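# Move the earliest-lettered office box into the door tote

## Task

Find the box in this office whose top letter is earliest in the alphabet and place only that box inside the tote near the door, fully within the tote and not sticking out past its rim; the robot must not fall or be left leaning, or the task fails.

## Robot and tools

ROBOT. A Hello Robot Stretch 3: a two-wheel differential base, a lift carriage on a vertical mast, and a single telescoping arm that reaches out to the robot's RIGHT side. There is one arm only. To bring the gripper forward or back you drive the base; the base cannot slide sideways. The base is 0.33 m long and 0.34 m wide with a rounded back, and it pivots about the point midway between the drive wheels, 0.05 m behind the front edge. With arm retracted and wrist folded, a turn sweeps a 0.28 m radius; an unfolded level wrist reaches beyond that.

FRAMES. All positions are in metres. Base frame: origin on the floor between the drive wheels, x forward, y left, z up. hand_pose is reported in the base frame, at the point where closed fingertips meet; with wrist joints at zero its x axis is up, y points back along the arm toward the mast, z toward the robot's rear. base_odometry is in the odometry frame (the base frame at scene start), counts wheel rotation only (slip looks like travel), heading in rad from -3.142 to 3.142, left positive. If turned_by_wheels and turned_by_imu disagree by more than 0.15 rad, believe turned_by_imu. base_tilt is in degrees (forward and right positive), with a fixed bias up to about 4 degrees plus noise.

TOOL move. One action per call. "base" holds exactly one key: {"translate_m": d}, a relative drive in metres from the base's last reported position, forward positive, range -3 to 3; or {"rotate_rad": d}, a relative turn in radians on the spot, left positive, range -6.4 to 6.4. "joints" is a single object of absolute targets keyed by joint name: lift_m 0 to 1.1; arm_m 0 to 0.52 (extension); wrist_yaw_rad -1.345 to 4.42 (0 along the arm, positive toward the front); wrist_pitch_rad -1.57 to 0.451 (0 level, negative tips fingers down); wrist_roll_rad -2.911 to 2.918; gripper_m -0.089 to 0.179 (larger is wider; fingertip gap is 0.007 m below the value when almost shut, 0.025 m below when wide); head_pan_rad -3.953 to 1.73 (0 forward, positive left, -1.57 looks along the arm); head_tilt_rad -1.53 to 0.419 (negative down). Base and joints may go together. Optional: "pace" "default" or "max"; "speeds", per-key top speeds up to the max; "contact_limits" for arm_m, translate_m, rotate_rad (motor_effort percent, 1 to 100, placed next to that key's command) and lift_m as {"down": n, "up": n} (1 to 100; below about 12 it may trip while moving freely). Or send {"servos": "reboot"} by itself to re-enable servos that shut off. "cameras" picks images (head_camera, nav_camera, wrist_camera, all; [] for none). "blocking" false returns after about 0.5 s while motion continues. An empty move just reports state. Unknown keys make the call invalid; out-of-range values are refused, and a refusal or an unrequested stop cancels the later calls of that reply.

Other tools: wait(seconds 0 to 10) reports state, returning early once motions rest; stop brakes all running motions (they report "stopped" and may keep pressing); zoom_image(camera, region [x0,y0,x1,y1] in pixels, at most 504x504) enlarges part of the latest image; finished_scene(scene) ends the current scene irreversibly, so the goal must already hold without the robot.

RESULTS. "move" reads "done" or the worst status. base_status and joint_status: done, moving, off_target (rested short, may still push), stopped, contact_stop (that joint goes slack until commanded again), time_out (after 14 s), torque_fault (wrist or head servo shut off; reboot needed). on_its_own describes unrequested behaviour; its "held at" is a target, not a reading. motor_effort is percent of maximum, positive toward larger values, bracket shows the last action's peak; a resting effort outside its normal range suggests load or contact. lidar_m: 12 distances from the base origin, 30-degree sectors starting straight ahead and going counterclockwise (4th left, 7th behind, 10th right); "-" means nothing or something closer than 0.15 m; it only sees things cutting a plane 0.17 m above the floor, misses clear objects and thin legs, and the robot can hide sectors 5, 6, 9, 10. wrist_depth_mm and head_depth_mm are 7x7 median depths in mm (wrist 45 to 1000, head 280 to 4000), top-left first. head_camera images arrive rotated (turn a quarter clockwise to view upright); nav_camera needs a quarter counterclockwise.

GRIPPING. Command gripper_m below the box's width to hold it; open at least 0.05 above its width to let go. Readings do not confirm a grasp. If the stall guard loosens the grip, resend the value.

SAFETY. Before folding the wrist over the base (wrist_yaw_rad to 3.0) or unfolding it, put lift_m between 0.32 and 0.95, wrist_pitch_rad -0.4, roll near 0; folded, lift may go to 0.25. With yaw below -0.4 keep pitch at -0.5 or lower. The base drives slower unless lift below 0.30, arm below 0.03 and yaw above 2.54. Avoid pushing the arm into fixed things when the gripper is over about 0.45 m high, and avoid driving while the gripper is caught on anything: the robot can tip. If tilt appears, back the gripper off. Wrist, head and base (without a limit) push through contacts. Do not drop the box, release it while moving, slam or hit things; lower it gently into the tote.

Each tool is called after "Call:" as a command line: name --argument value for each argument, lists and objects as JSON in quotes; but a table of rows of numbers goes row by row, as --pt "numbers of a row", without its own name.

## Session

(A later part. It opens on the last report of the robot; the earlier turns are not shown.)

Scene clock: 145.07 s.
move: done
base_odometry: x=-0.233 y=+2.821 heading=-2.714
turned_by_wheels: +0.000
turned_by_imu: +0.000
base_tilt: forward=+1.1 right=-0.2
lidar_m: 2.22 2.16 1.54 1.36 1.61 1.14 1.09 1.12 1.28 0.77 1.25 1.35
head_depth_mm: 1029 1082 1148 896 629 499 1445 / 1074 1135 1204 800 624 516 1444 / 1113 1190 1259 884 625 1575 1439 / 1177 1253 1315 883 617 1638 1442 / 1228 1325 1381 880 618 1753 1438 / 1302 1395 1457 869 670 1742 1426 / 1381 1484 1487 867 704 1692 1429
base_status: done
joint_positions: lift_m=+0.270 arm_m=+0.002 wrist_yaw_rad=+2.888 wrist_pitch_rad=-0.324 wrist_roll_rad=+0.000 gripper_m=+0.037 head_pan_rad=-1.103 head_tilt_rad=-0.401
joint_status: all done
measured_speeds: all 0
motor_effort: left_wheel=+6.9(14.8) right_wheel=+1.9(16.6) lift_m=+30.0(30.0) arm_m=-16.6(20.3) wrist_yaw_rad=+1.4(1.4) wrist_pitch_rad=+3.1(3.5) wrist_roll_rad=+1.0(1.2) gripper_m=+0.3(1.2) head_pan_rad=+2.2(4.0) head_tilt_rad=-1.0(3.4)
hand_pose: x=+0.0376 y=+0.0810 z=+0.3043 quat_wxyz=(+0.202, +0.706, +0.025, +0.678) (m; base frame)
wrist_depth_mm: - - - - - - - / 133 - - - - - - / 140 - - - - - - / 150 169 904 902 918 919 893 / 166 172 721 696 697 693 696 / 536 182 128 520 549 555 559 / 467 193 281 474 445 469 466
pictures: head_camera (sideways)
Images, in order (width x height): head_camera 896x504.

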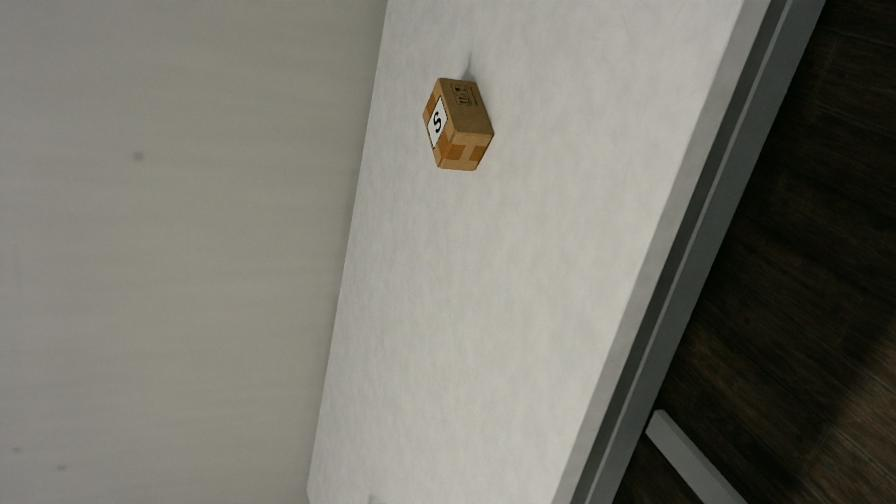

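Call:
move --base '{"translate_m": 0.7}' --joints '{"head_pan_rad": -1.0, "head_tilt_rad": -0.35}' --pace "max" --cameras '["head_camera", "nav_camera"]'

Scene clock: 153.00 s.
move: done
base_odometry: x=-0.870 y=+2.531 heading=-2.714
turned_by_wheels: +0.000
turned_by_imu: +0.000
base_tilt: forward=+0.9 right=-0.2
lidar_m: 1.53 1.83 1.70 1.38 1.88 1.87 1.79 1.09 1.08 1.19 0.85 1.62
head_depth_mm: 1041 1085 1142 1032 688 515 1392 / 1094 1157 1215 1024 683 513 1461 / 1169 1216 1297 1013 680 530 1386 / 1235 1308 1385 1011 677 571 1456 / 1310 1391 1502 1558 674 1735 1508 / 1408 1506 1619 1737 671 1865 1482 / 1519 1639 1750 1917 1992 1857 1495
base_status: done
joint_positions: lift_m=+0.270 arm_m=+0.002 wrist_yaw_rad=+2.888 wrist_pitch_rad=-0.324 wrist_roll_rad=+0.000 gripper_m=+0.037 head_pan_rad=-0.997 head_tilt_rad=-0.350
joint_status: all done
measured_speeds: all 0
motor_effort: left_wheel=+4.4(14.8) right_wheel=+0.2(13.2) lift_m=+22.1(30.4) arm_m=-11.0(14.2) wrist_yaw_rad=+0.8(1.4) wrist_pitch_rad=+3.0(3.5) wrist_roll_rad=+0.8(1.2) gripper_m=+0.4(1.4) head_pan_rad=+0.4(4.1) head_tilt_rad=+2.6(7.0)
hand_pose: x=+0.0376 y=+0.0810 z=+0.3043 quat_wxyz=(+0.202, +0.706, +0.025, +0.678) (m; base frame)
wrist_depth_mm: - - - - - - - / 133 - - - - - - / 140 - - - - - - / 149 168 924 902 897 901 910 / 166 172 731 695 715 686 700 / 533 183 128 523 536 561 557 / 468 193 282 473 442 471 474
pictures: head_camera (sideways), nav_camera (sideways)
Images, in order (width x height): head_camera 896x504, nav_camera 672x504.

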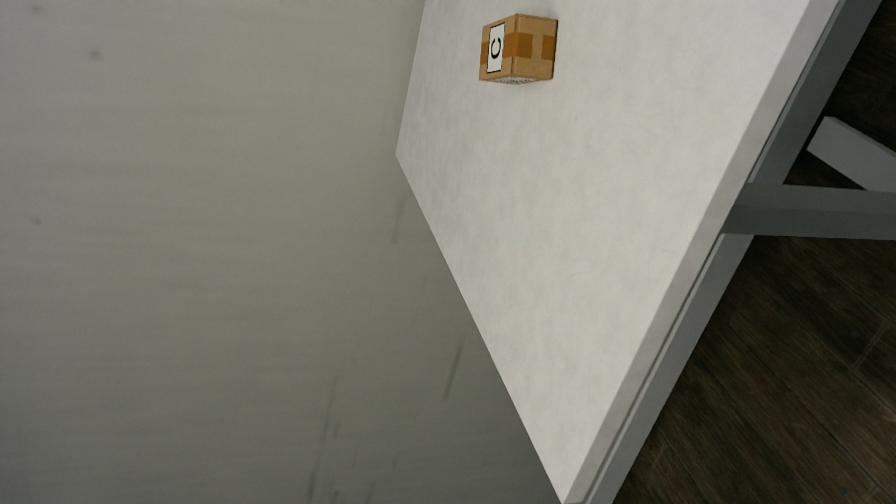

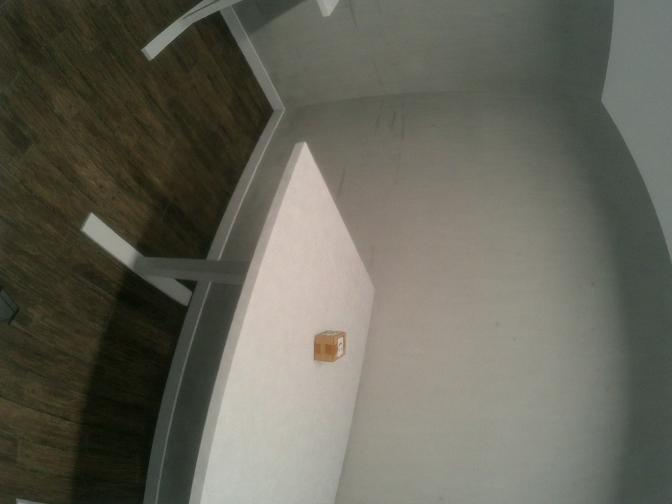

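Call:
zoom_image --camera "head_camera" --region '[476, 10, 560, 86]'

Call:
move --joints '{"head_pan_rad": 0.45, "head_tilt_rad": -0.2}' --pace "max" --cameras '["head_camera", "nav_camera"]'

Scaled by 6.000 from the camera's 896x504 image, which has a finer 1280x720 frame.

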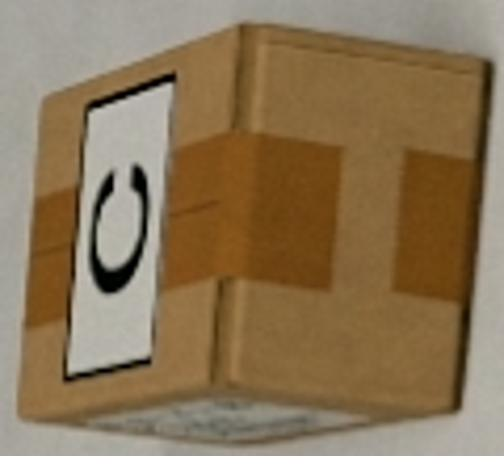

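Scene clock: 157.07 s.
move: done
base_odometry: x=-0.870 y=+2.531 heading=-2.714
turned_by_wheels: +0.000
turned_by_imu: +0.001
base_tilt: forward=+1.0 right=-0.1
lidar_m: 1.53 1.82 1.70 1.38 1.88 1.87 1.78 1.09 1.08 1.19 0.85 1.62
head_depth_mm: 1737 1788 1833 1854 1962 2058 1780 / 1815 1874 1956 1945 2052 2102 1765 / 1930 1967 2043 1999 2173 2207 1750 / 1994 2101 2159 1965 2327 2326 1754 / 2151 2168 2279 1963 1946 2031 1751 / 2206 2260 2369 2128 2530 2238 1743 / 2092 2308 2384 2358 2366 2154 1728
base_status: not commanded
joint_positions: lift_m=+0.270 arm_m=+0.002 wrist_yaw_rad=+2.888 wrist_pitch_rad=-0.324 wrist_roll_rad=+0.000 gripper_m=+0.037 head_pan_rad=+0.479 head_tilt_rad=-0.198
joint_status: all done
measured_speeds: all 0
motor_effort: left_wheel=+4.5(4.6) right_wheel=+0.0(0.5) lift_m=+26.4(26.5) arm_m=-7.1(8.1) wrist_yaw_rad=+1.0(1.1) wrist_pitch_rad=+3.0(3.4) wrist_roll_rad=+0.8(1.1) gripper_m=+1.5(1.5) head_pan_rad=-0.5(4.8) head_tilt_rad=+4.3(6.6)
hand_pose: x=+0.0376 y=+0.0810 z=+0.3043 quat_wxyz=(+0.202, +0.706, +0.025, +0.678) (m; base frame)
wrist_depth_mm: - - - - - - - / 133 - - - - - - / 140 - - - - - - / 150 170 905 891 919 929 921 / 166 172 738 680 691 704 689 / 532 182 127 524 539 561 562 / 470 193 283 468 442 473 471
pictures: head_camera (sideways), nav_camera (sideways)
Images, in order (width x height): head_camera 896x504, nav_camera 672x504.

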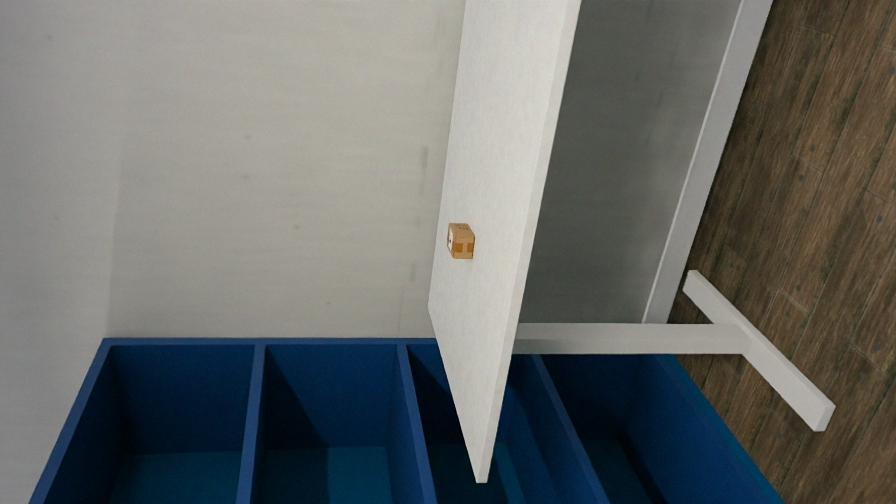

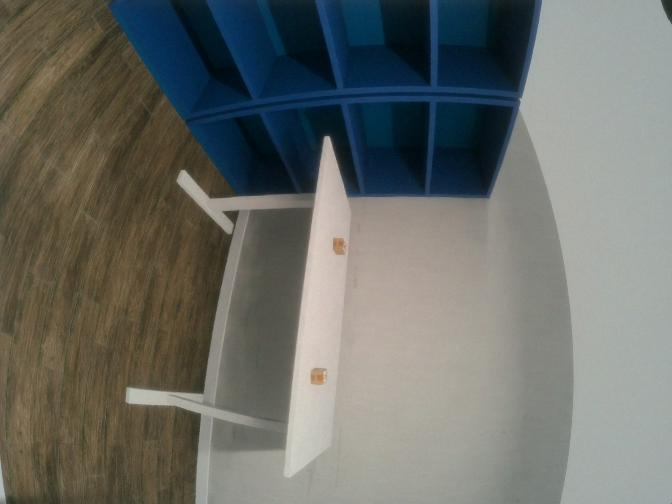

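Call:
zoom_image --camera "head_camera" --region '[442, 218, 482, 264]'

Call:
move --joints '{"head_pan_rad": 0.05, "head_tilt_rad": -0.3}' --pace "max" --cameras '["head_camera"]'

Scaled by 10.957 from the camera's 896x504 image, which has a finer 1280x720 frame.

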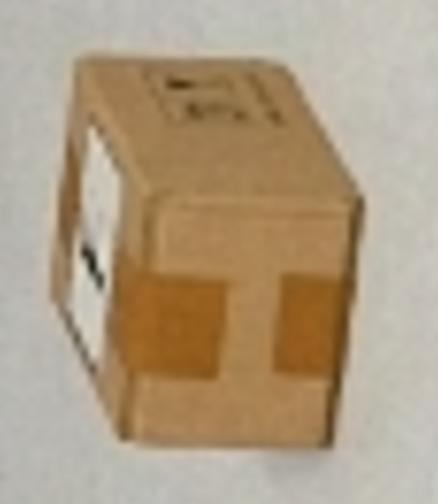

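Scene clock: 166.10 s.
move: done
base_odometry: x=-0.870 y=+2.531 heading=-2.714
turned_by_wheels: +0.000
turned_by_imu: +0.001
base_tilt: forward=+0.9 right=-0.1
lidar_m: 1.53 1.83 1.70 1.38 1.88 1.87 1.79 1.09 1.08 1.19 0.85 1.62
head_depth_mm: 1692 1791 1885 1963 2102 2031 1592 / 1705 1789 1885 1494 2123 2027 1590 / 1700 1795 1909 1477 2106 1851 1575 / 1706 1790 1893 1349 2155 1985 1573 / 1713 1826 1907 1583 2186 1978 1568 / 1758 1835 1935 1559 2175 1968 1564 / 1739 1850 1934 1570 2178 1973 1577
base_status: not commanded
joint_positions: lift_m=+0.270 arm_m=+0.002 wrist_yaw_rad=+2.888 wrist_pitch_rad=-0.324 wrist_roll_rad=+0.000 gripper_m=+0.037 head_pan_rad=+0.040 head_tilt_rad=-0.297
joint_status: all done
measured_speeds: all 0
motor_effort: left_wheel=+4.4(4.7) right_wheel=+0.6(0.6) lift_m=+30.6(30.6) arm_m=-3.9(4.8) wrist_yaw_rad=+0.6(1.1) wrist_pitch_rad=+2.9(3.3) wrist_roll_rad=+0.8(1.0) gripper_m=+0.2(1.2) head_pan_rad=-2.1(5.7) head_tilt_rad=-2.1(4.9)
hand_pose: x=+0.0376 y=+0.0810 z=+0.3043 quat_wxyz=(+0.202, +0.706, +0.025, +0.678) (m; base frame)
wrist_depth_mm: - - - - - - - / 133 - - - - - - / 140 - - - - - - / 150 169 893 920 903 905 902 / 167 172 715 686 701 702 705 / 529 182 127 521 534 561 560 / 465 192 282 472 444 470 472
pictures: head_camera (sideways)
Images, in order (width x height): head_camera 896x504.

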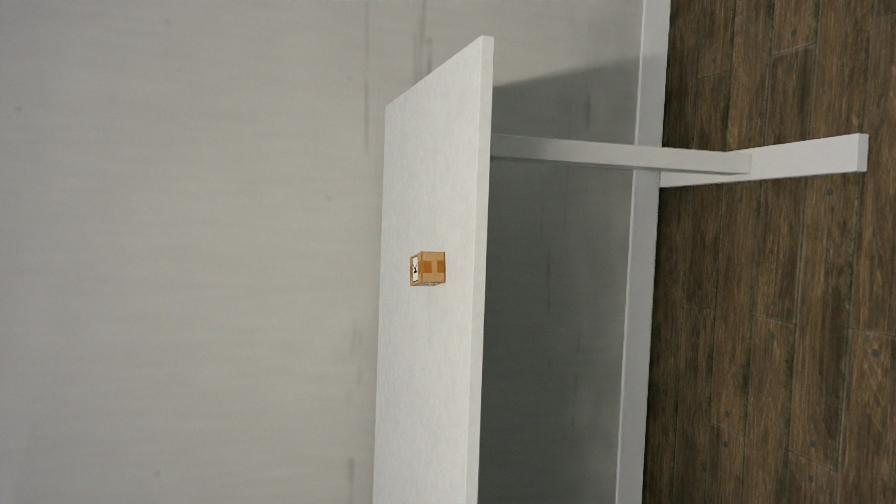

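Call:
zoom_image --camera "head_camera" --region '[404, 246, 450, 292]'

Call:
move --base '{"translate_m": 0.42}' --joints '{"head_pan_rad": 0.4, "head_tilt_rad": -0.3}' --pace "max" --cameras '["head_camera"]'

Scaled by 10.957 from the camera's 896x504 image, which has a finer 1280x720 frame.

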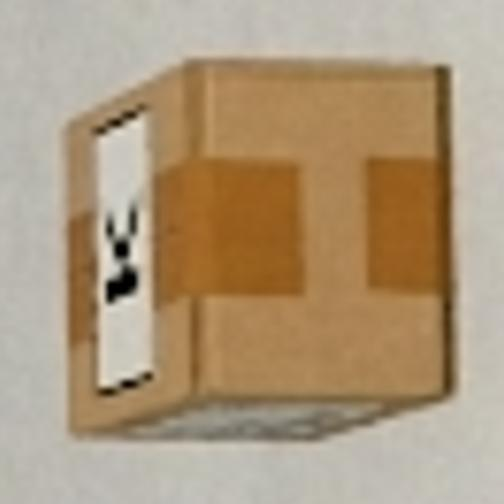

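Scene clock: 175.17 s.
move: done
base_odometry: x=-1.252 y=+2.357 heading=-2.714
turned_by_wheels: +0.000
turned_by_imu: +0.001
base_tilt: forward=+1.0 right=-0.2
lidar_m: 1.11 1.60 1.51 1.42 1.44 2.32 2.20 1.40 1.23 0.73 1.21 1.60
head_depth_mm: 1314 1371 1441 1349 845 1679 1590 / 1364 1430 1494 1341 892 1751 1586 / 1432 1492 1570 1317 940 1842 1567 / 1481 1567 1626 1318 991 1903 1566 / 1556 1607 1737 1305 1930 1984 1547 / 1633 1710 1825 1292 2058 1966 1561 / 1704 1797 1888 1288 1616 1714 1568
base_status: done
joint_positions: lift_m=+0.270 arm_m=+0.002 wrist_yaw_rad=+2.888 wrist_pitch_rad=-0.324 wrist_roll_rad=+0.000 gripper_m=+0.037 head_pan_rad=+0.405 head_tilt_rad=-0.301
joint_status: all done
measured_speeds: all 0
motor_effort: left_wheel=+1.9(12.7) right_wheel=+6.7(15.3) lift_m=+22.1(30.2) arm_m=+1.1(1.5) wrist_yaw_rad=+0.9(1.3) wrist_pitch_rad=+3.3(3.4) wrist_roll_rad=+0.7(1.2) gripper_m=+0.1(1.1) head_pan_rad=-3.2(6.5) head_tilt_rad=-0.2(3.7)
hand_pose: x=+0.0376 y=+0.0810 z=+0.3043 quat_wxyz=(+0.202, +0.706, +0.025, +0.678) (m; base frame)
wrist_depth_mm: - - - - - - - / 133 - - - - - - / 140 - - - - - - / 150 169 899 901 891 914 904 / 166 171 715 691 691 700 693 / 534 183 127 515 539 563 557 / 466 192 283 479 440 470 470
pictures: head_camera (sideways)
Images, in order (width x height): head_camera 896x504.

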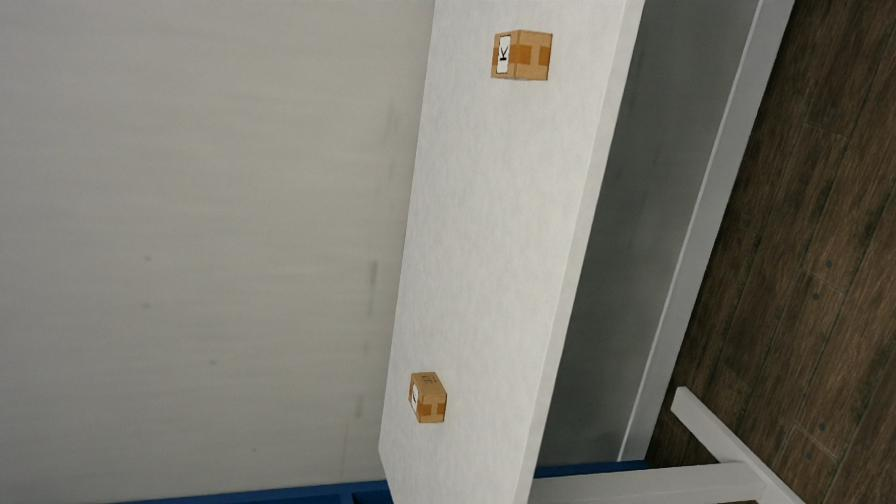

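Call:
zoom_image --camera "head_camera" --region '[404, 368, 452, 426]'

Call:
zoom_image --camera "head_camera" --region '[486, 26, 556, 86]'

Call:
move --joints '{"head_pan_rad": -1.647, "head_tilt_rad": -0.5}' --pace "max" --cameras '["head_camera"]'

Scaled by 8.690 from the camera's 896x504 image, which has a finer 1280x720 frame.

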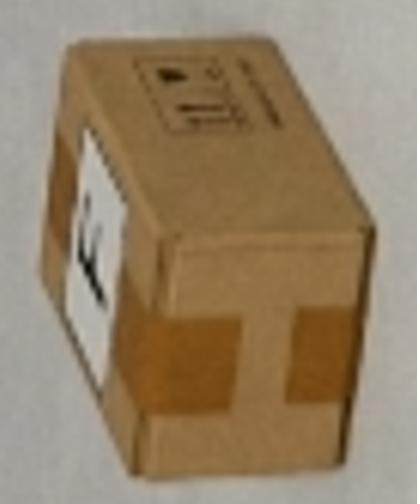

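Scaled by 7.200 from the camera's 896x504 image, which has a finer 1280x720 frame.

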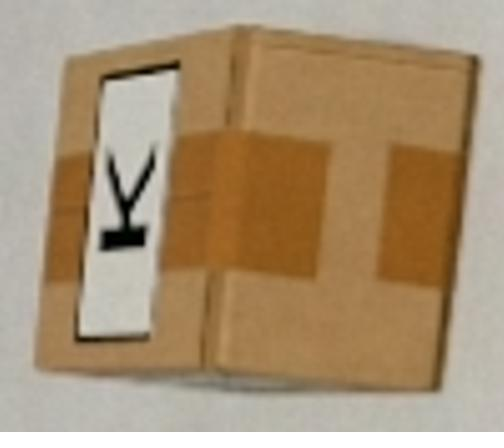

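Scene clock: 179.13 s.
move: done
base_odometry: x=-1.252 y=+2.357 heading=-2.714
turned_by_wheels: +0.000
turned_by_imu: +0.001
base_tilt: forward=+1.1 right=+0.0
lidar_m: 1.11 1.61 1.51 1.42 1.44 2.31 2.20 1.41 1.23 0.73 1.20 1.60
head_depth_mm: 1022 1117 1088 721 540 1561 1348 / 1014 1103 1075 712 539 1562 1341 / 1006 1093 1070 714 538 1527 1343 / 990 1072 1064 715 537 1526 1335 / 982 1068 1064 712 535 1021 1245 / 974 1053 1057 709 534 1509 1333 / 968 1051 1135 782 533 1468 1333
base_status: not commanded
joint_positions: lift_m=+0.270 arm_m=+0.002 wrist_yaw_rad=+2.888 wrist_pitch_rad=-0.324 wrist_roll_rad=+0.000 gripper_m=+0.037 head_pan_rad=-1.695 head_tilt_rad=-0.500
joint_status: all done
measured_speeds: all 0
motor_effort: left_wheel=+1.9(2.2) right_wheel=+6.1(6.9) lift_m=+20.7(20.9) arm_m=+5.2(5.2) wrist_yaw_rad=+1.1(1.2) wrist_pitch_rad=+3.0(3.2) wrist_roll_rad=+0.9(1.0) gripper_m=+0.1(1.3) head_pan_rad=+1.7(5.2) head_tilt_rad=-2.0(4.8)
hand_pose: x=+0.0376 y=+0.0810 z=+0.3043 quat_wxyz=(+0.202, +0.706, +0.025, +0.678) (m; base frame)
wrist_depth_mm: - - - - - - - / 133 - - - - - - / 140 - - - - - - / 150 168 900 897 895 915 909 / 166 172 749 678 689 689 696 / 540 183 128 521 538 558 562 / 474 193 282 472 443 472 469
pictures: head_camera (sideways)
Images, in order (width x height): head_camera 896x504.

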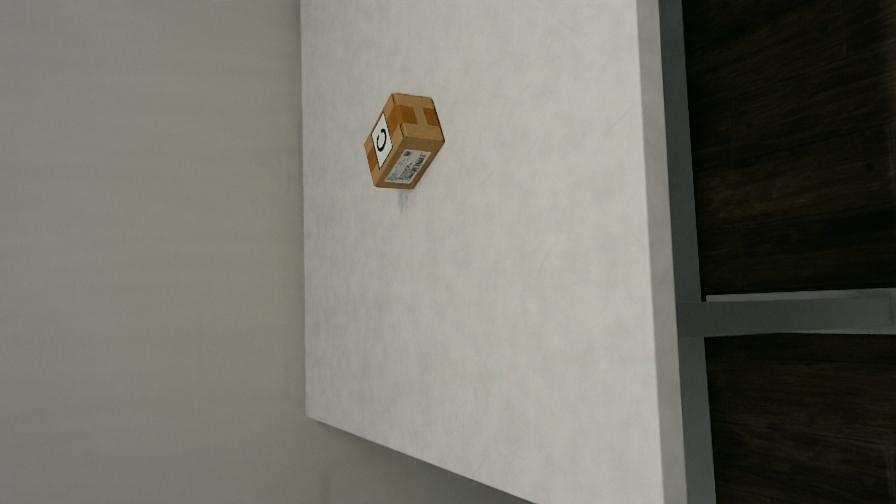

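Call:
move --base '{"translate_m": -0.198}' --joints '{"lift_m": 1.09, "wrist_pitch_rad": -0.4, "gripper_m": 0.13, "head_pan_rad": 0.5, "head_tilt_rad": -0.32}' --pace "max" --blocking false --cameras '[]'

Call:
wait --seconds 1.3 --cameras '[]'

Call:
move --joints '{"wrist_yaw_rad": 1.57}' --pace "max" --cameras '["head_camera"]'

Call:
zoom_image --camera "head_camera" --region '[380, 280, 504, 450]'

Call:
move --joints '{"wrist_yaw_rad": 0.43, "wrist_pitch_rad": -0.8, "arm_m": 0.43, "head_pan_rad": -1.647, "head_tilt_rad": -0.5}' --pace "max" --cameras '["wrist_camera", "head_camera"]'

Scene clock: 218.83 s.
move: moving
base_odometry: x=-1.218 y=+2.373 heading=-2.714
turned_by_wheels: +0.000
turned_by_imu: +0.001
base_tilt: forward=+0.9 right=+0.5
lidar_m: 1.15 1.58 1.53 1.41 1.43 2.27 2.16 1.37 1.23 0.73 1.20 1.60
head_depth_mm: 1548 1642 1755 1877 2005 1926 1551 / 1497 1615 1704 1815 1952 1947 1538 / 1458 1546 1646 1763 1902 1937 1548 / 1430 1505 1601 1679 1811 1910 1547 / 1393 1457 1551 1216 1253 1845 1453 / 1358 1437 1506 1202 929 1789 1483 / 1321 1390 1477 1197 929 1737 1526
base_status: translate_m moving
joint_positions: lift_m=+0.309 arm_m=+0.002 wrist_yaw_rad=+2.888 wrist_pitch_rad=-0.414 wrist_roll_rad=+0.000 gripper_m=+0.073 head_pan_rad=-0.144 head_tilt_rad=-0.325
joint_status: lift_m moving; wrist_pitch_rad moving; gripper_m moving; head_pan_rad moving; head_tilt_rad moving
measured_speeds: translate_m=-0.112 rotate_rad=+0.000 lift_m=+0.148 arm_m=+0.000 wrist_yaw_rad=+0.000 wrist_pitch_rad=+0.000 wrist_roll_rad=+0.000 head_pan_rad=+4.652 head_tilt_rad=+0.000
motor_effort: left_wheel=-5.8(13.0) right_wheel=-5.8(11.0) lift_m=+30.3(32.5) arm_m=+9.9(10.0) wrist_yaw_rad=+0.6(1.1) wrist_pitch_rad=+4.6(5.0) wrist_roll_rad=+0.9(1.1) gripper_m=+89.4(91.1) head_pan_rad=+3.0(5.7) head_tilt_rad=+4.5(6.3)
hand_pose: x=+0.0351 y=+0.0710 z=+0.3230 quat_wxyz=(+0.232, +0.704, +0.057, +0.668) (m; base frame)
wrist_depth_mm: - - - - - - - / 135 - - - - - - / 144 174 - - - - - / 159 179 825 827 810 836 826 / 630 182 669 665 659 664 657 / 538 194 132 541 126 545 542 / 465 207 293 455 454 454 471
pictures: none
No camera images: "cameras" was empty.

Scene clock: 220.13 s.
earlier move: moving
base_odometry: x=-1.099 y=+2.427 heading=-2.714
turned_by_wheels: +0.000
turned_by_imu: +0.000
base_tilt: forward=+0.6 right=+0.4
lidar_m: 1.28 1.64 1.58 1.39 1.74 2.14 2.03 1.27 1.24 0.75 0.76 1.61
head_depth_mm: 1500 1554 1639 1253 1805 1870 1549 / 1564 1650 1722 1253 1910 1921 1554 / 1664 1742 1818 1236 2071 1923 1546 / 1735 1846 1929 1338 2191 1924 1531 / 1851 1960 2040 1443 2316 1878 1533 / 1891 2052 2092 1562 2309 1845 1527 / 2017 2156 2215 1909 2391 1903 1523
base_status: translate_m moving
joint_positions: lift_m=+0.504 arm_m=+0.002 wrist_yaw_rad=+2.888 wrist_pitch_rad=-0.415 wrist_roll_rad=+0.000 gripper_m=+0.130 head_pan_rad=+0.528 head_tilt_rad=-0.322
joint_status: lift_m moving; wrist_pitch_rad moving; the others done
measured_speeds: translate_m=-0.100 rotate_rad=+0.000 lift_m=+0.150 arm_m=+0.000 wrist_yaw_rad=+0.000 wrist_pitch_rad=+0.000 wrist_roll_rad=+0.000 head_pan_rad=-0.024 head_tilt_rad=+0.000
motor_effort: left_wheel=-5.1(13.0) right_wheel=-9.9(11.5) lift_m=+29.2(32.5) arm_m=+11.2(11.2) wrist_yaw_rad=+0.7(1.2) wrist_pitch_rad=+2.2(5.0) wrist_roll_rad=+1.0(1.2) gripper_m=+0.3(91.4) head_pan_rad=-3.7(5.7) head_tilt_rad=+3.2(6.3)
hand_pose: x=+0.0351 y=+0.0709 z=+0.5177 quat_wxyz=(+0.232, +0.704, +0.057, +0.668) (m; base frame)
wrist_depth_mm: - - - - - - - / 135 - - - - - - / 145 174 - - - - - / 162 178 - - - - - / 879 176 953 947 - 923 941 / 769 124 744 777 774 124 794 / - 127 649 655 671 127 657
wait: 1.30 s; no rest
pictures: none
No camera images: "cameras" was empty.

Scene clock: 224.60 s.
move: done
base_odometry: x=-1.072 y=+2.439 heading=-2.714
turned_by_wheels: +0.000
turned_by_imu: +0.001
base_tilt: forward=+1.0 right=-0.2
lidar_m: 1.31 1.66 1.59 1.39 1.72 2.10 2.01 1.25 1.24 1.18 0.76 1.61
head_depth_mm: 1496 1588 1664 1268 1834 1869 1555 / 1589 1650 1751 1254 1945 1943 1557 / 1667 1766 1840 1242 2082 1936 1547 / 1757 1848 1927 1344 2198 1921 1545 / 1846 1949 2050 1450 2354 1932 1546 / 1916 2050 2111 1586 2246 1863 1539 / 2004 2140 2267 1934 2437 1908 1521
base_status: done
joint_positions: lift_m=+1.090 arm_m=+0.002 wrist_yaw_rad=+1.573 wrist_pitch_rad=-0.416 wrist_roll_rad=+0.000 gripper_m=+0.130 head_pan_rad=+0.500 head_tilt_rad=-0.320
joint_status: all done
measured_speeds: all 0
motor_effort: left_wheel=-2.3(5.4) right_wheel=-2.8(10.2) lift_m=+29.6(32.5) arm_m=+15.0(15.1) wrist_yaw_rad=-2.1(6.9) wrist_pitch_rad=+2.7(6.6) wrist_roll_rad=+0.8(1.2) gripper_m=+0.3(1.3) head_pan_rad=-2.9(4.6) head_tilt_rad=+4.7(5.4)
hand_pose: x=+0.2033 y=-0.1463 z=+1.1032 quat_wxyz=(+0.592, +0.593, -0.385, +0.387) (m; base frame)
wrist_depth_mm: - - - - - - - / - - - - - - - / - - - - - - - / - - - - - - - / - - - - - - - / - 123 - - - 124 348 / - - - - - - 291
pictures: head_camera (sideways)
Images, in order (width x height): head_camera 896x504.

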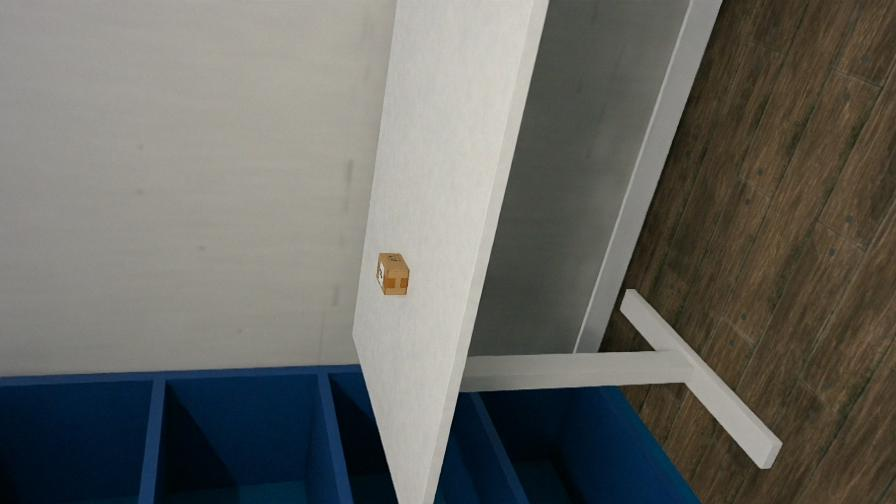

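Scaled by 2.965 from the camera's 896x504 image, which has a finer 1280x720 frame.

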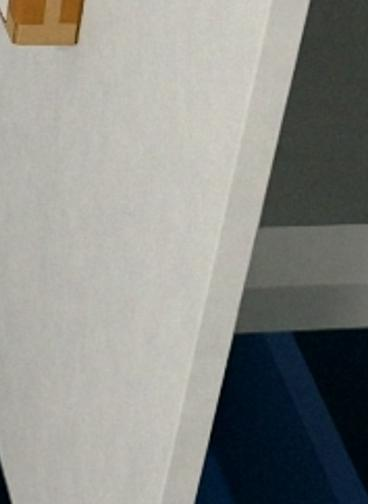

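Scene clock: 227.03 s.
move: done
base_odometry: x=-1.072 y=+2.439 heading=-2.714
turned_by_wheels: +0.000
turned_by_imu: +0.000
base_tilt: forward=+1.0 right=-0.1
lidar_m: 1.31 1.66 1.59 1.39 1.72 2.11 2.01 1.24 1.24 1.18 0.76 1.61
head_depth_mm: - 1117 1080 724 542 1570 1347 / 365 1096 1081 720 539 1566 1344 / 448 472 1080 717 538 1560 1339 / 968 484 701 713 537 1512 1334 / 998 1043 934 700 534 1509 1340 / 988 1071 1057 707 535 1097 1218 / 981 1068 1057 707 533 1010 1302
base_status: not commanded
joint_positions: lift_m=+1.090 arm_m=+0.430 wrist_yaw_rad=+0.433 wrist_pitch_rad=-0.810 wrist_roll_rad=+0.000 gripper_m=+0.130 head_pan_rad=-1.662 head_tilt_rad=-0.499
joint_status: all done
measured_speeds: translate_m=+0.000 rotate_rad=+0.000 lift_m=+0.000 arm_m=+0.000 wrist_yaw_rad=+0.000 wrist_pitch_rad=+0.000 wrist_roll_rad=+0.000 head_pan_rad=+0.024 head_tilt_rad=+0.000
motor_effort: left_wheel=-2.3(2.5) right_wheel=-3.0(3.7) lift_m=+27.1(30.2) arm_m=+24.2(26.8) wrist_yaw_rad=-2.2(6.9) wrist_pitch_rad=+1.7(4.8) wrist_roll_rad=+0.9(1.1) gripper_m=+0.0(1.5) head_pan_rad=+2.5(5.0) head_tilt_rad=-3.7(4.8)
hand_pose: x=+0.0453 y=-0.7196 z=+1.0265 quat_wxyz=(+0.695, +0.412, -0.574, -0.133) (m; base frame)
wrist_depth_mm: - - 412 411 412 411 396 / - 367 368 369 366 365 365 / 324 321 321 319 320 318 320 / 286 285 285 285 284 282 285 / 258 257 257 208 252 256 256 / 234 125 228 187 225 123 231 / - 120 212 168 173 206 211
pictures: head_camera (sideways), wrist_camera
Images, in order (width x height): head_camera 896x504, wrist_camera 644x364.

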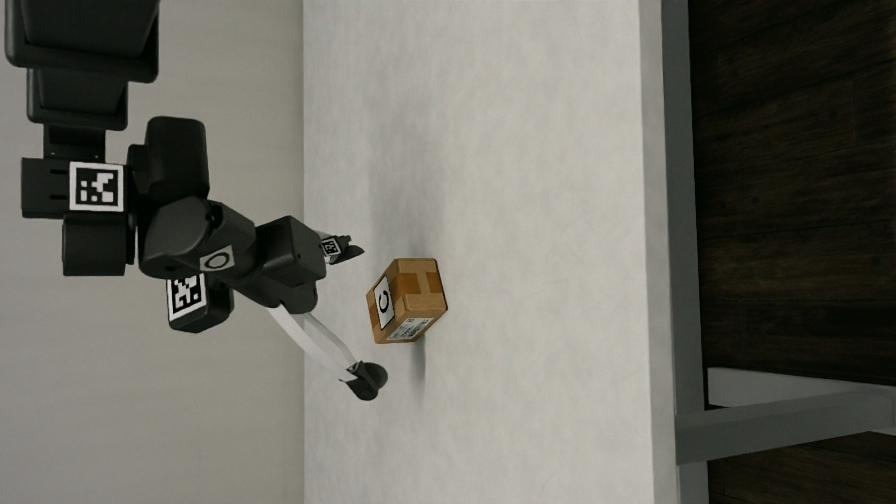

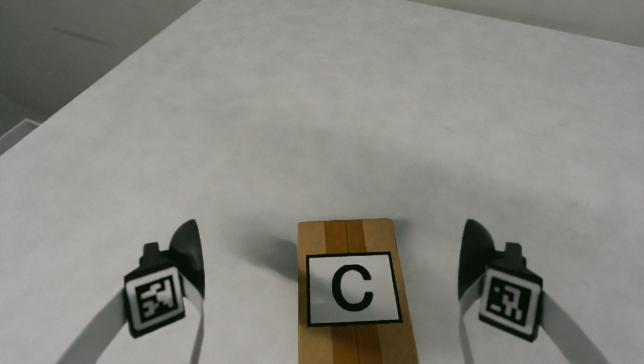

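Call:
move --base '{"translate_m": -0.013}' --joints '{"lift_m": 1.025, "head_pan_rad": 0.5, "head_tilt_rad": -0.32}' --cameras '["wrist_camera", "head_camera"]'

Call:
zoom_image --camera "head_camera" --region '[366, 240, 422, 306]'

Scene clock: 237.10 s.
move: done
base_odometry: x=-1.060 y=+2.445 heading=-2.714
turned_by_wheels: +0.000
turned_by_imu: +0.001
base_tilt: forward=+1.2 right=-0.1
lidar_m: 1.32 1.67 1.59 1.39 1.70 2.09 1.99 1.23 1.24 1.18 0.76 1.61
head_depth_mm: 1545 1615 1685 1252 1893 1903 1563 / 1634 1714 1791 1250 1991 1927 1549 / 1691 1791 1898 1343 2110 1940 1548 / 1811 1931 2000 1453 2248 1916 1538 / 1906 2009 2089 1585 1890 1904 1533 / 2008 2118 2199 1966 2395 1918 1534 / 2059 2169 2238 2026 2307 1901 1520
base_status: done
joint_positions: lift_m=+1.025 arm_m=+0.430 wrist_yaw_rad=+0.432 wrist_pitch_rad=-0.808 wrist_roll_rad=+0.000 gripper_m=+0.130 head_pan_rad=+0.544 head_tilt_rad=-0.323
joint_status: all done
measured_speeds: all 0
motor_effort: left_wheel=-6.8(9.2) right_wheel=-3.1(8.6) lift_m=+18.7(23.3) arm_m=+17.6(19.8) wrist_yaw_rad=-1.6(2.5) wrist_pitch_rad=+1.3(2.0) wrist_roll_rad=+0.8(1.0) gripper_m=-0.2(1.2) head_pan_rad=-1.8(5.0) head_tilt_rad=+4.3(6.7)
hand_pose: x=+0.0454 y=-0.7201 z=+0.9619 quat_wxyz=(+0.695, +0.411, -0.575, -0.132) (m; base frame)
wrist_depth_mm: 308 318 316 314 310 309 312 / 271 269 267 267 268 266 268 / 235 233 234 233 234 234 232 / 209 209 207 146 203 207 206 / 187 187 183 131 180 186 185 / 170 125 164 120 122 124 168 / - 124 153 113 120 150 154
pictures: head_camera (sideways), wrist_camera
Images, in order (width x height): head_camera 896x504, wrist_camera 644x364.

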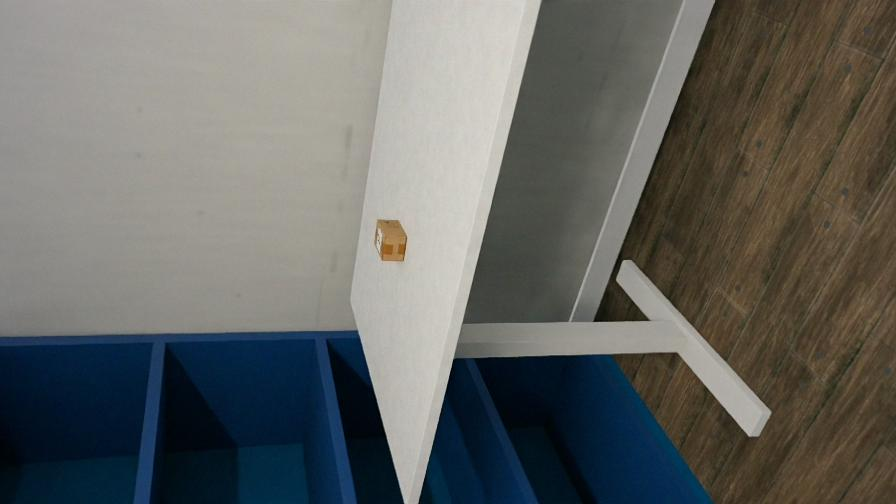

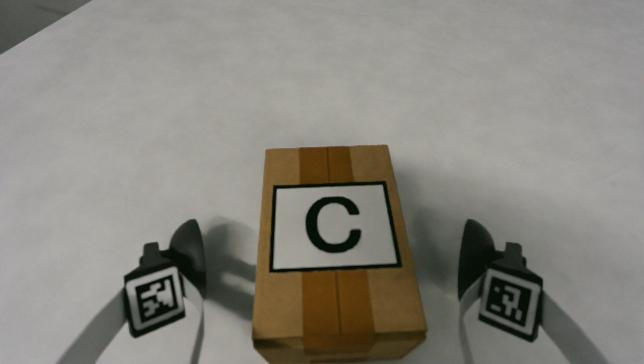

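Scaled by 7.636 from the camera's 896x504 image, which has a finer 1280x720 frame.

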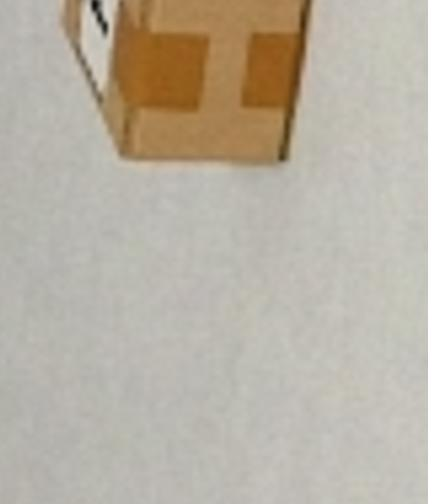

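Call:
zoom_image --camera "head_camera" --region '[370, 214, 412, 266]'

Call:
move --joints '{"gripper_m": 0.01}' --cameras '[]'

Call:
move --joints '{"lift_m": 1.085}' --cameras '["wrist_camera"]'

Scaled by 9.692 from the camera's 896x504 image, which has a finer 1280x720 frame.

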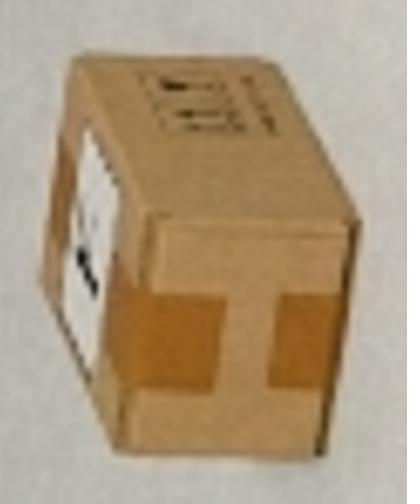

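Scene clock: 242.03 s.
move: done
base_odometry: x=-1.060 y=+2.445 heading=-2.714
turned_by_wheels: +0.000
turned_by_imu: +0.001
base_tilt: forward=+1.0 right=-0.1
lidar_m: 1.32 1.67 1.60 1.39 1.71 2.10 1.99 1.24 1.24 1.18 0.77 1.61
head_depth_mm: 1532 1592 1667 1259 1835 1878 1560 / 1591 1671 1747 1257 1957 1950 1552 / 1664 1754 1839 1255 2080 1934 1541 / 1791 1853 1944 1335 2228 1933 1530 / 1855 1963 2056 1443 2330 1936 1526 / 1900 2051 2136 1586 2244 1873 1539 / 2038 2149 2255 2016 2442 1929 1543
base_status: not commanded
joint_positions: lift_m=+1.025 arm_m=+0.430 wrist_yaw_rad=+0.433 wrist_pitch_rad=-0.796 wrist_roll_rad=+0.001 gripper_m=+0.012 head_pan_rad=+0.500 head_tilt_rad=-0.320
joint_status: all done
measured_speeds: all 0
motor_effort: left_wheel=-5.6(6.9) right_wheel=-3.1(3.5) lift_m=+19.4(19.8) arm_m=+11.6(14.0) wrist_yaw_rad=-2.5(2.7) wrist_pitch_rad=-1.0(1.5) wrist_roll_rad=+0.5(1.0) gripper_m=-35.8(98.6) head_pan_rad=-2.7(3.9) head_tilt_rad=+3.6(5.0)
hand_pose: x=+0.0465 y=-0.7222 z=+0.9638 quat_wxyz=(+0.696, +0.408, -0.578, -0.128) (m; base frame)
wrist_depth_mm: 317 326 325 322 320 324 325 / 279 277 277 275 274 274 273 / 240 240 239 240 239 236 237 / 212 212 210 150 206 210 209 / 191 190 150 133 146 188 189 / 172 172 125 121 125 167 170 / 156 152 126 115 114 151 156
pictures: none
No camera images: "cameras" was empty.

Scene clock: 243.40 s.
move: done
base_odometry: x=-1.060 y=+2.445 heading=-2.714
turned_by_wheels: +0.000
turned_by_imu: +0.000
base_tilt: forward=+0.9 right=-0.2
lidar_m: 1.32 1.67 1.60 1.39 1.71 2.09 1.99 1.24 1.24 1.18 0.76 1.61
head_depth_mm: 1514 1595 1684 1266 1848 1886 1547 / 1587 1675 1756 1248 1953 1942 1541 / 1671 1753 1839 1258 2075 1942 1546 / 1770 1870 1992 1350 2228 1947 1534 / 1851 1978 2032 1458 2337 1936 1538 / 1929 2034 2138 1594 2275 1890 1533 / 2062 2155 2261 2018 2407 1916 1526
base_status: not commanded
joint_positions: lift_m=+1.085 arm_m=+0.430 wrist_yaw_rad=+0.433 wrist_pitch_rad=-0.815 wrist_roll_rad=+0.001 gripper_m=+0.015 head_pan_rad=+0.500 head_tilt_rad=-0.320
joint_status: all done
measured_speeds: all 0
motor_effort: left_wheel=-5.7(5.7) right_wheel=-3.0(3.3) lift_m=+30.0(33.2) arm_m=+9.7(11.6) wrist_yaw_rad=-1.7(2.5) wrist_pitch_rad=+2.6(2.9) wrist_roll_rad=+0.4(0.8) gripper_m=-16.1(35.4) head_pan_rad=-3.5(4.1) head_tilt_rad=+2.9(5.0)
hand_pose: x=+0.0449 y=-0.7187 z=+1.0208 quat_wxyz=(+0.694, +0.413, -0.574, -0.135) (m; base frame)
wrist_depth_mm: - 405 402 400 398 403 396 / - 354 357 360 353 356 356 / 314 315 312 309 310 310 309 / 279 277 278 165 276 276 275 / 251 250 155 142 149 248 249 / 228 227 125 124 127 221 225 / 207 110 116 116 115 121 207
pictures: wrist_camera
Images, in order (width x height): wrist_camera 644x364.

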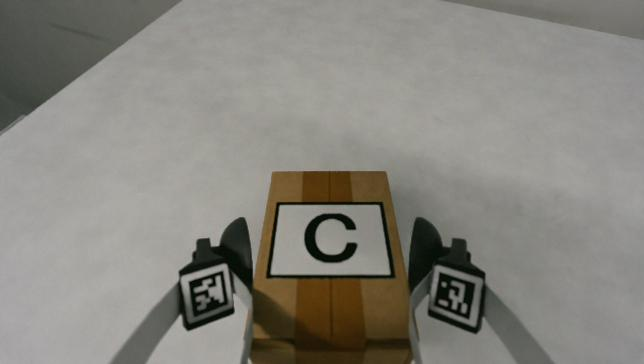

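Call:
move --joints '{"arm_m": 0.005, "wrist_yaw_rad": 1.57}' --pace "max" --cameras '[]'

Call:
move --base '{"translate_m": -0.5}' --joints '{"lift_m": 0.28, "wrist_pitch_rad": -0.4, "head_pan_rad": 0.0, "head_tilt_rad": -0.45}' --pace "max" --blocking false --cameras '[]'

Call:
wait --seconds 0.6 --cameras '[]'

Call:
move --joints '{"wrist_yaw_rad": 2.6}' --pace "max" --cameras '["wrist_camera"]'

Call:
move --base '{"translate_m": -1.075}' --pace "max" --cameras '[]'

Call:
move --base '{"rotate_rad": 1.57}' --pace "max" --cameras '[]'

Call:
move --base '{"translate_m": 1.7}' --pace "max" --cameras '["head_camera"]'

Scene clock: 270.77 s.
move: done
base_odometry: x=-1.060 y=+2.445 heading=-2.714
turned_by_wheels: +0.000
turned_by_imu: +0.001
base_tilt: forward=+1.0 right=-0.1
lidar_m: 1.32 1.66 1.60 1.39 1.71 2.09 1.99 1.23 1.24 1.18 0.76 1.62
head_depth_mm: 1540 1580 1670 1264 1854 1902 1558 / 1580 1668 1770 1249 1961 1941 1540 / 1672 1759 1833 1246 2089 1962 1543 / 1755 1846 1942 1348 2227 1922 1544 / 1850 1969 2071 1462 2319 1925 1545 / 1920 2053 2156 1587 2262 1876 1543 / 2017 2149 2254 1994 2421 1912 1531
base_status: not commanded
joint_positions: lift_m=+1.085 arm_m=+0.005 wrist_yaw_rad=+1.568 wrist_pitch_rad=-0.815 wrist_roll_rad=+0.001 gripper_m=+0.015 head_pan_rad=+0.500 head_tilt_rad=-0.320
joint_status: all done
measured_speeds: all 0
motor_effort: left_wheel=-5.4(5.7) right_wheel=-2.8(3.4) lift_m=+21.3(25.1) arm_m=-20.8(26.1) wrist_yaw_rad=+2.9(9.2) wrist_pitch_rad=+2.7(2.9) wrist_roll_rad=+0.6(0.8) gripper_m=-16.2(17.7) head_pan_rad=-2.1(4.6) head_tilt_rad=+2.9(4.7)
hand_pose: x=+0.1369 y=-0.1507 z=+1.0207 quat_wxyz=(+0.658, +0.657, -0.262, +0.260) (m; base frame)
wrist_depth_mm: - - - - - - - / - - - - - - 351 / - - - - - - 315 / - - - 166 - - 284 / - - 153 142 149 - - / - - 125 124 127 - - / - - 116 116 116 121 -
pictures: none
No camera images: "cameras" was empty.

Scene clock: 271.27 s.
move: moving
base_odometry: x=-1.042 y=+2.453 heading=-2.714
turned_by_wheels: +0.000
turned_by_imu: +0.000
base_tilt: forward=+1.2 right=-0.4
lidar_m: 1.34 1.68 1.61 1.39 1.70 2.07 1.97 1.21 1.24 1.18 0.77 1.61
head_depth_mm: 1508 1628 1750 1936 2051 1664 1411 / 1520 1627 1708 1931 2046 1683 1398 / 1514 1622 1462 1480 1927 1658 1388 / 1525 1622 1443 1924 2085 1685 1384 / 1519 1642 1438 1899 2064 1674 1394 / 1518 1633 1436 1941 2076 1675 1383 / 1524 1627 1423 1936 2064 1682 1377
base_status: translate_m moving
joint_positions: lift_m=+1.046 arm_m=+0.005 wrist_yaw_rad=+1.568 wrist_pitch_rad=-0.438 wrist_roll_rad=+0.001 gripper_m=+0.015 head_pan_rad=-0.013 head_tilt_rad=-0.444
joint_status: lift_m moving; wrist_pitch_rad moving; head_pan_rad moving; head_tilt_rad moving
measured_speeds: translate_m=-0.075 rotate_rad=+0.000 lift_m=-0.148 arm_m=+0.000 wrist_yaw_rad=+0.000 wrist_pitch_rad=+0.168 wrist_roll_rad=+0.000 head_pan_rad=-0.024 head_tilt_rad=+0.000
motor_effort: left_wheel=-10.1(11.0) right_wheel=-7.9(9.0) lift_m=+20.5(21.9) arm_m=-17.0(20.3) wrist_yaw_rad=+3.2(3.3) wrist_pitch_rad=+2.6(6.3) wrist_roll_rad=+0.4(0.7) gripper_m=-16.1(17.4) head_pan_rad=-4.2(4.3) head_tilt_rad=-2.7(3.4)
hand_pose: x=+0.2005 y=-0.1508 z=+1.0538 quat_wxyz=(+0.598, +0.596, -0.380, +0.378) (m; base frame)
wrist_depth_mm: - - - - - - - / - - - - - - - / - - - - - - - / - - - - - - - / - - 154 148 154 - 338 / - - 126 126 128 - 296 / - - 114 114 113 - -
pictures: none
No camera images: "cameras" was empty.

Scene clock: 271.87 s.
earlier move: moving
base_odometry: x=-0.989 y=+2.477 heading=-2.714
turned_by_wheels: +0.000
turned_by_imu: +0.000
base_tilt: forward=+2.0 right=-0.3
lidar_m: 1.40 1.73 1.63 1.38 1.88 2.00 1.92 1.18 1.24 1.18 0.79 1.61
head_depth_mm: 1568 1677 1817 2001 2093 1698 1396 / 1574 1682 1768 1988 2093 1696 1384 / 1561 1685 1437 1953 1938 1679 1373 / 1577 1700 1436 1989 2080 1683 1389 / 1572 1692 1435 2007 2119 1679 1386 / 1567 1687 1412 1983 2112 1661 1378 / 1573 1696 1417 2013 2122 1664 1398
base_status: translate_m moving
joint_positions: lift_m=+0.956 arm_m=+0.005 wrist_yaw_rad=+1.568 wrist_pitch_rad=-0.429 wrist_roll_rad=+0.001 gripper_m=+0.015 head_pan_rad=-0.013 head_tilt_rad=-0.447
joint_status: lift_m moving; wrist_pitch_rad moving; the others done
measured_speeds: translate_m=-0.100 rotate_rad=+0.000 lift_m=-0.150 arm_m=+0.000 wrist_yaw_rad=+0.000 wrist_pitch_rad=+0.000 wrist_roll_rad=+0.000 head_pan_rad=+0.000 head_tilt_rad=+0.000
motor_effort: left_wheel=-14.1(14.1) right_wheel=-0.9(9.0) lift_m=+21.3(23.2) arm_m=-12.4(20.3) wrist_yaw_rad=+3.3(3.4) wrist_pitch_rad=+4.1(6.4) wrist_roll_rad=+0.7(0.7) gripper_m=-16.4(17.4) head_pan_rad=+0.0(4.3) head_tilt_rad=-2.4(3.4)
hand_pose: x=+0.2017 y=-0.1508 z=+0.9659 quat_wxyz=(+0.596, +0.594, -0.383, +0.381) (m; base frame)
wrist_depth_mm: - - - - - - - / - - - - - - - / - - - - - - 354 / - - - - - - 296 / - - 155 149 154 - - / - - 125 127 127 - - / - - 114 113 113 - -
wait: 0.60 s; no rest
pictures: none
No camera images: "cameras" was empty.

Scene clock: 276.93 s.
move: done
base_odometry: x=-0.605 y=+2.652 heading=-2.714
turned_by_wheels: +0.000
turned_by_imu: +0.001
base_tilt: forward=+0.8 right=-0.2
lidar_m: 1.82 2.06 1.43 1.41 1.75 1.57 1.50 1.54 0.90 1.20 1.03 1.03
head_depth_mm: 1935 2082 2255 2434 2150 1697 1387 / 1949 2079 2212 2464 2146 1690 1391 / 1903 2113 1830 2451 2061 1678 1373 / 1962 2099 1886 2497 2138 1684 1380 / 1960 2085 1891 2478 2112 1662 1381 / 1921 2084 1886 2468 2106 1659 1370 / 1938 2112 1843 2470 2111 1662 1374
base_status: done
joint_positions: lift_m=+0.280 arm_m=+0.005 wrist_yaw_rad=+2.597 wrist_pitch_rad=-0.427 wrist_roll_rad=+0.001 gripper_m=+0.015 head_pan_rad=+0.000 head_tilt_rad=-0.451
joint_status: all done
measured_speeds: all 0
motor_effort: left_wheel=-5.1(16.7) right_wheel=+4.1(6.1) lift_m=+22.1(23.8) arm_m=+23.9(24.5) wrist_yaw_rad=+3.2(9.6) wrist_pitch_rad=+4.7(8.7) wrist_roll_rad=+0.6(0.8) gripper_m=-17.0(17.6) head_pan_rad=+3.2(4.4) head_tilt_rad=-1.3(3.9)
hand_pose: x=+0.0944 y=+0.0409 z=+0.2906 quat_wxyz=(+0.331, +0.706, -0.041, +0.625) (m; base frame)
wrist_depth_mm: - - - - - - - / - - - - - - - / - - - - - - - / 763 766 752 756 756 748 750 / 612 612 153 149 155 609 613 / 516 505 125 126 127 484 509 / 217 255 116 113 113 417 434
pictures: wrist_camera
Images, in order (width x height): wrist_camera 644x364.

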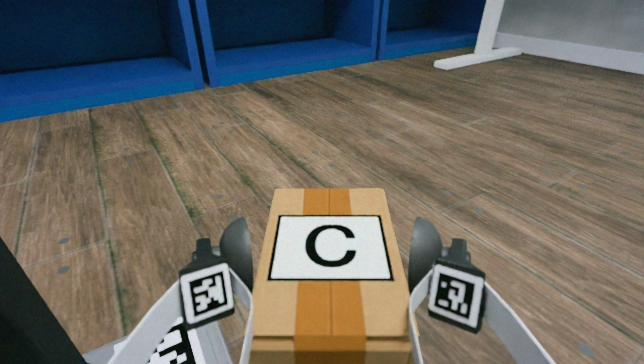

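Scene clock: 281.90 s.
move: done
base_odometry: x=+0.374 y=+3.097 heading=-2.715
turned_by_wheels: +0.000
turned_by_imu: +0.002
base_tilt: forward=+1.1 right=-0.2
lidar_m: 2.88 1.95 1.43 1.80 0.64 0.45 0.43 0.44 0.59 1.24 0.95 1.70
head_depth_mm: 2827 3052 3287 2981 2087 1692 1390 / 2875 3055 3369 2955 2103 1669 1388 / 2877 2992 3291 2908 2133 1679 1384 / 2865 3018 3395 2906 2130 1670 1373 / 2848 3045 3357 2923 2128 1671 1378 / 2873 3068 3349 2875 2136 1686 1379 / 2873 3015 3345 2923 2116 1654 1384
base_status: done
joint_positions: lift_m=+0.280 arm_m=+0.005 wrist_yaw_rad=+2.597 wrist_pitch_rad=-0.427 wrist_roll_rad=+0.001 gripper_m=+0.015 head_pan_rad=+0.000 head_tilt_rad=-0.451
joint_status: not commanded
measured_speeds: all 0
motor_effort: left_wheel=-8.5(17.0) right_wheel=+4.1(10.9) lift_m=+22.5(22.6) arm_m=+10.9(24.3) wrist_yaw_rad=+2.9(3.8) wrist_pitch_rad=+4.7(5.2) wrist_roll_rad=+0.5(0.8) gripper_m=-16.2(17.6) head_pan_rad=+3.2(4.2) head_tilt_rad=-0.2(2.3)
hand_pose: x=+0.0944 y=+0.0410 z=+0.2906 quat_wxyz=(+0.330, +0.706, -0.041, +0.625) (m; base frame)
wrist_depth_mm: - - - - - - - / - - - - - - - / - - - - - - - / 760 744 758 753 762 753 765 / 599 601 154 150 155 602 608 / 510 504 126 126 127 496 505 / 215 256 116 113 113 415 440
pictures: none
No camera images: "cameras" was empty.

Scene clock: 284.00 s.
move: done
base_odometry: x=+0.374 y=+3.097 heading=-1.145
turned_by_wheels: +1.570
turned_by_imu: +1.564
base_tilt: forward=+1.2 right=-0.1
lidar_m: 1.70 0.65 0.45 0.43 0.44 0.58 1.25 0.95 1.67 2.88 2.00 1.43
head_depth_mm: 2934 3261 1697 1685 1671 1688 1395 / 2997 3273 3504 2902 2138 1688 1385 / 3065 3246 3556 2943 2131 1683 1381 / 3066 3286 3520 2909 2103 1676 1387 / 3005 3221 3505 2817 2108 1665 1370 / 1937 2051 2068 2078 1963 1681 1381 / 1375 1382 1385 1391 1414 1430 1330
base_status: done
joint_positions: lift_m=+0.280 arm_m=+0.005 wrist_yaw_rad=+2.597 wrist_pitch_rad=-0.427 wrist_roll_rad=+0.001 gripper_m=+0.015 head_pan_rad=+0.000 head_tilt_rad=-0.451
joint_status: not commanded
measured_speeds: all 0
motor_effort: left_wheel=-9.7(16.9) right_wheel=+8.5(18.5) lift_m=+22.5(22.8) arm_m=-10.8(11.0) wrist_yaw_rad=+2.7(3.7) wrist_pitch_rad=+4.9(5.2) wrist_roll_rad=+0.7(0.9) gripper_m=-16.7(17.4) head_pan_rad=+2.2(3.9) head_tilt_rad=+0.7(1.3)
hand_pose: x=+0.0944 y=+0.0409 z=+0.2906 quat_wxyz=(+0.330, +0.706, -0.041, +0.625) (m; base frame)
wrist_depth_mm: 353 398 453 534 - - - / 370 420 490 549 - - - / 396 450 518 - - 924 - / 421 477 550 175 750 756 765 / 444 - 150 149 155 602 613 / - 479 126 126 128 495 514 / 216 255 116 113 113 408 432
pictures: none
No camera images: "cameras" was empty.

Scene clock: 291.10 s.
move: done
base_odometry: x=+1.076 y=+1.548 heading=-1.145
turned_by_wheels: +0.000
turned_by_imu: -0.002
base_tilt: forward=+1.1 right=-0.2
lidar_m: 1.83 0.78 0.56 0.53 0.54 0.71 1.70 2.99 0.46 0.43 0.44 1.93
head_depth_mm: 1545 1686 1814 1983 2106 1678 1400 / 1551 1662 1809 1957 2102 1693 1390 / 1548 1673 1816 1979 2076 1643 1391 / 1558 1667 1842 1995 2099 1671 1379 / 1562 1672 1840 1987 2088 1614 1377 / 1548 1673 1814 1986 2107 1654 1385 / 1538 1643 1716 1728 1691 1583 1368
base_status: done
joint_positions: lift_m=+0.280 arm_m=+0.005 wrist_yaw_rad=+2.597 wrist_pitch_rad=-0.427 wrist_roll_rad=+0.001 gripper_m=+0.015 head_pan_rad=+0.000 head_tilt_rad=-0.450
joint_status: not commanded
measured_speeds: all 0
motor_effort: left_wheel=+5.6(15.6) right_wheel=-0.4(15.5) lift_m=+22.8(23.0) arm_m=-17.1(23.5) wrist_yaw_rad=+2.9(3.5) wrist_pitch_rad=+4.9(5.3) wrist_roll_rad=+0.5(0.8) gripper_m=-16.6(17.6) head_pan_rad=+2.0(4.3) head_tilt_rad=+2.1(4.5)
hand_pose: x=+0.0943 y=+0.0410 z=+0.2907 quat_wxyz=(+0.330, +0.706, -0.041, +0.625) (m; base frame)
wrist_depth_mm: 423 476 535 - 725 - - / 451 507 555 - 758 - - / 475 530 - - 872 - - / 503 546 - 175 740 752 755 / - 589 151 149 156 604 616 / 506 507 126 127 128 492 510 / 216 257 116 113 113 413 434
pictures: head_camera (sideways)
Images, in order (width x height): head_camera 896x504.

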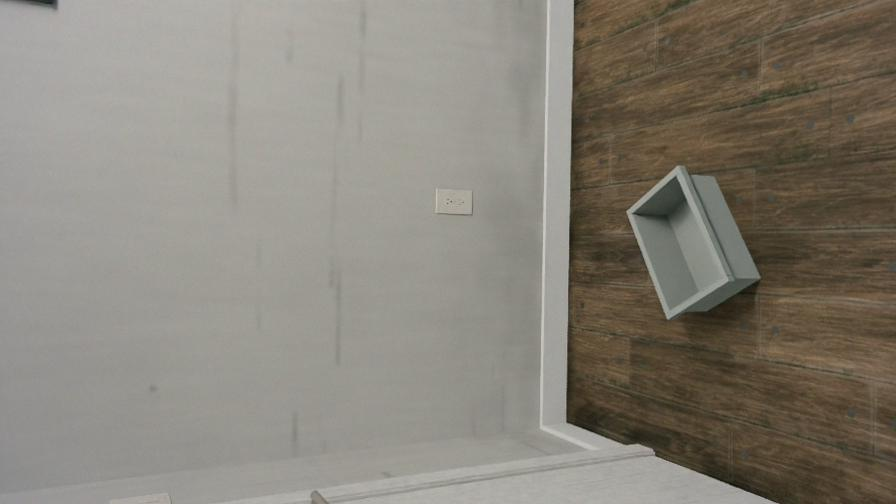

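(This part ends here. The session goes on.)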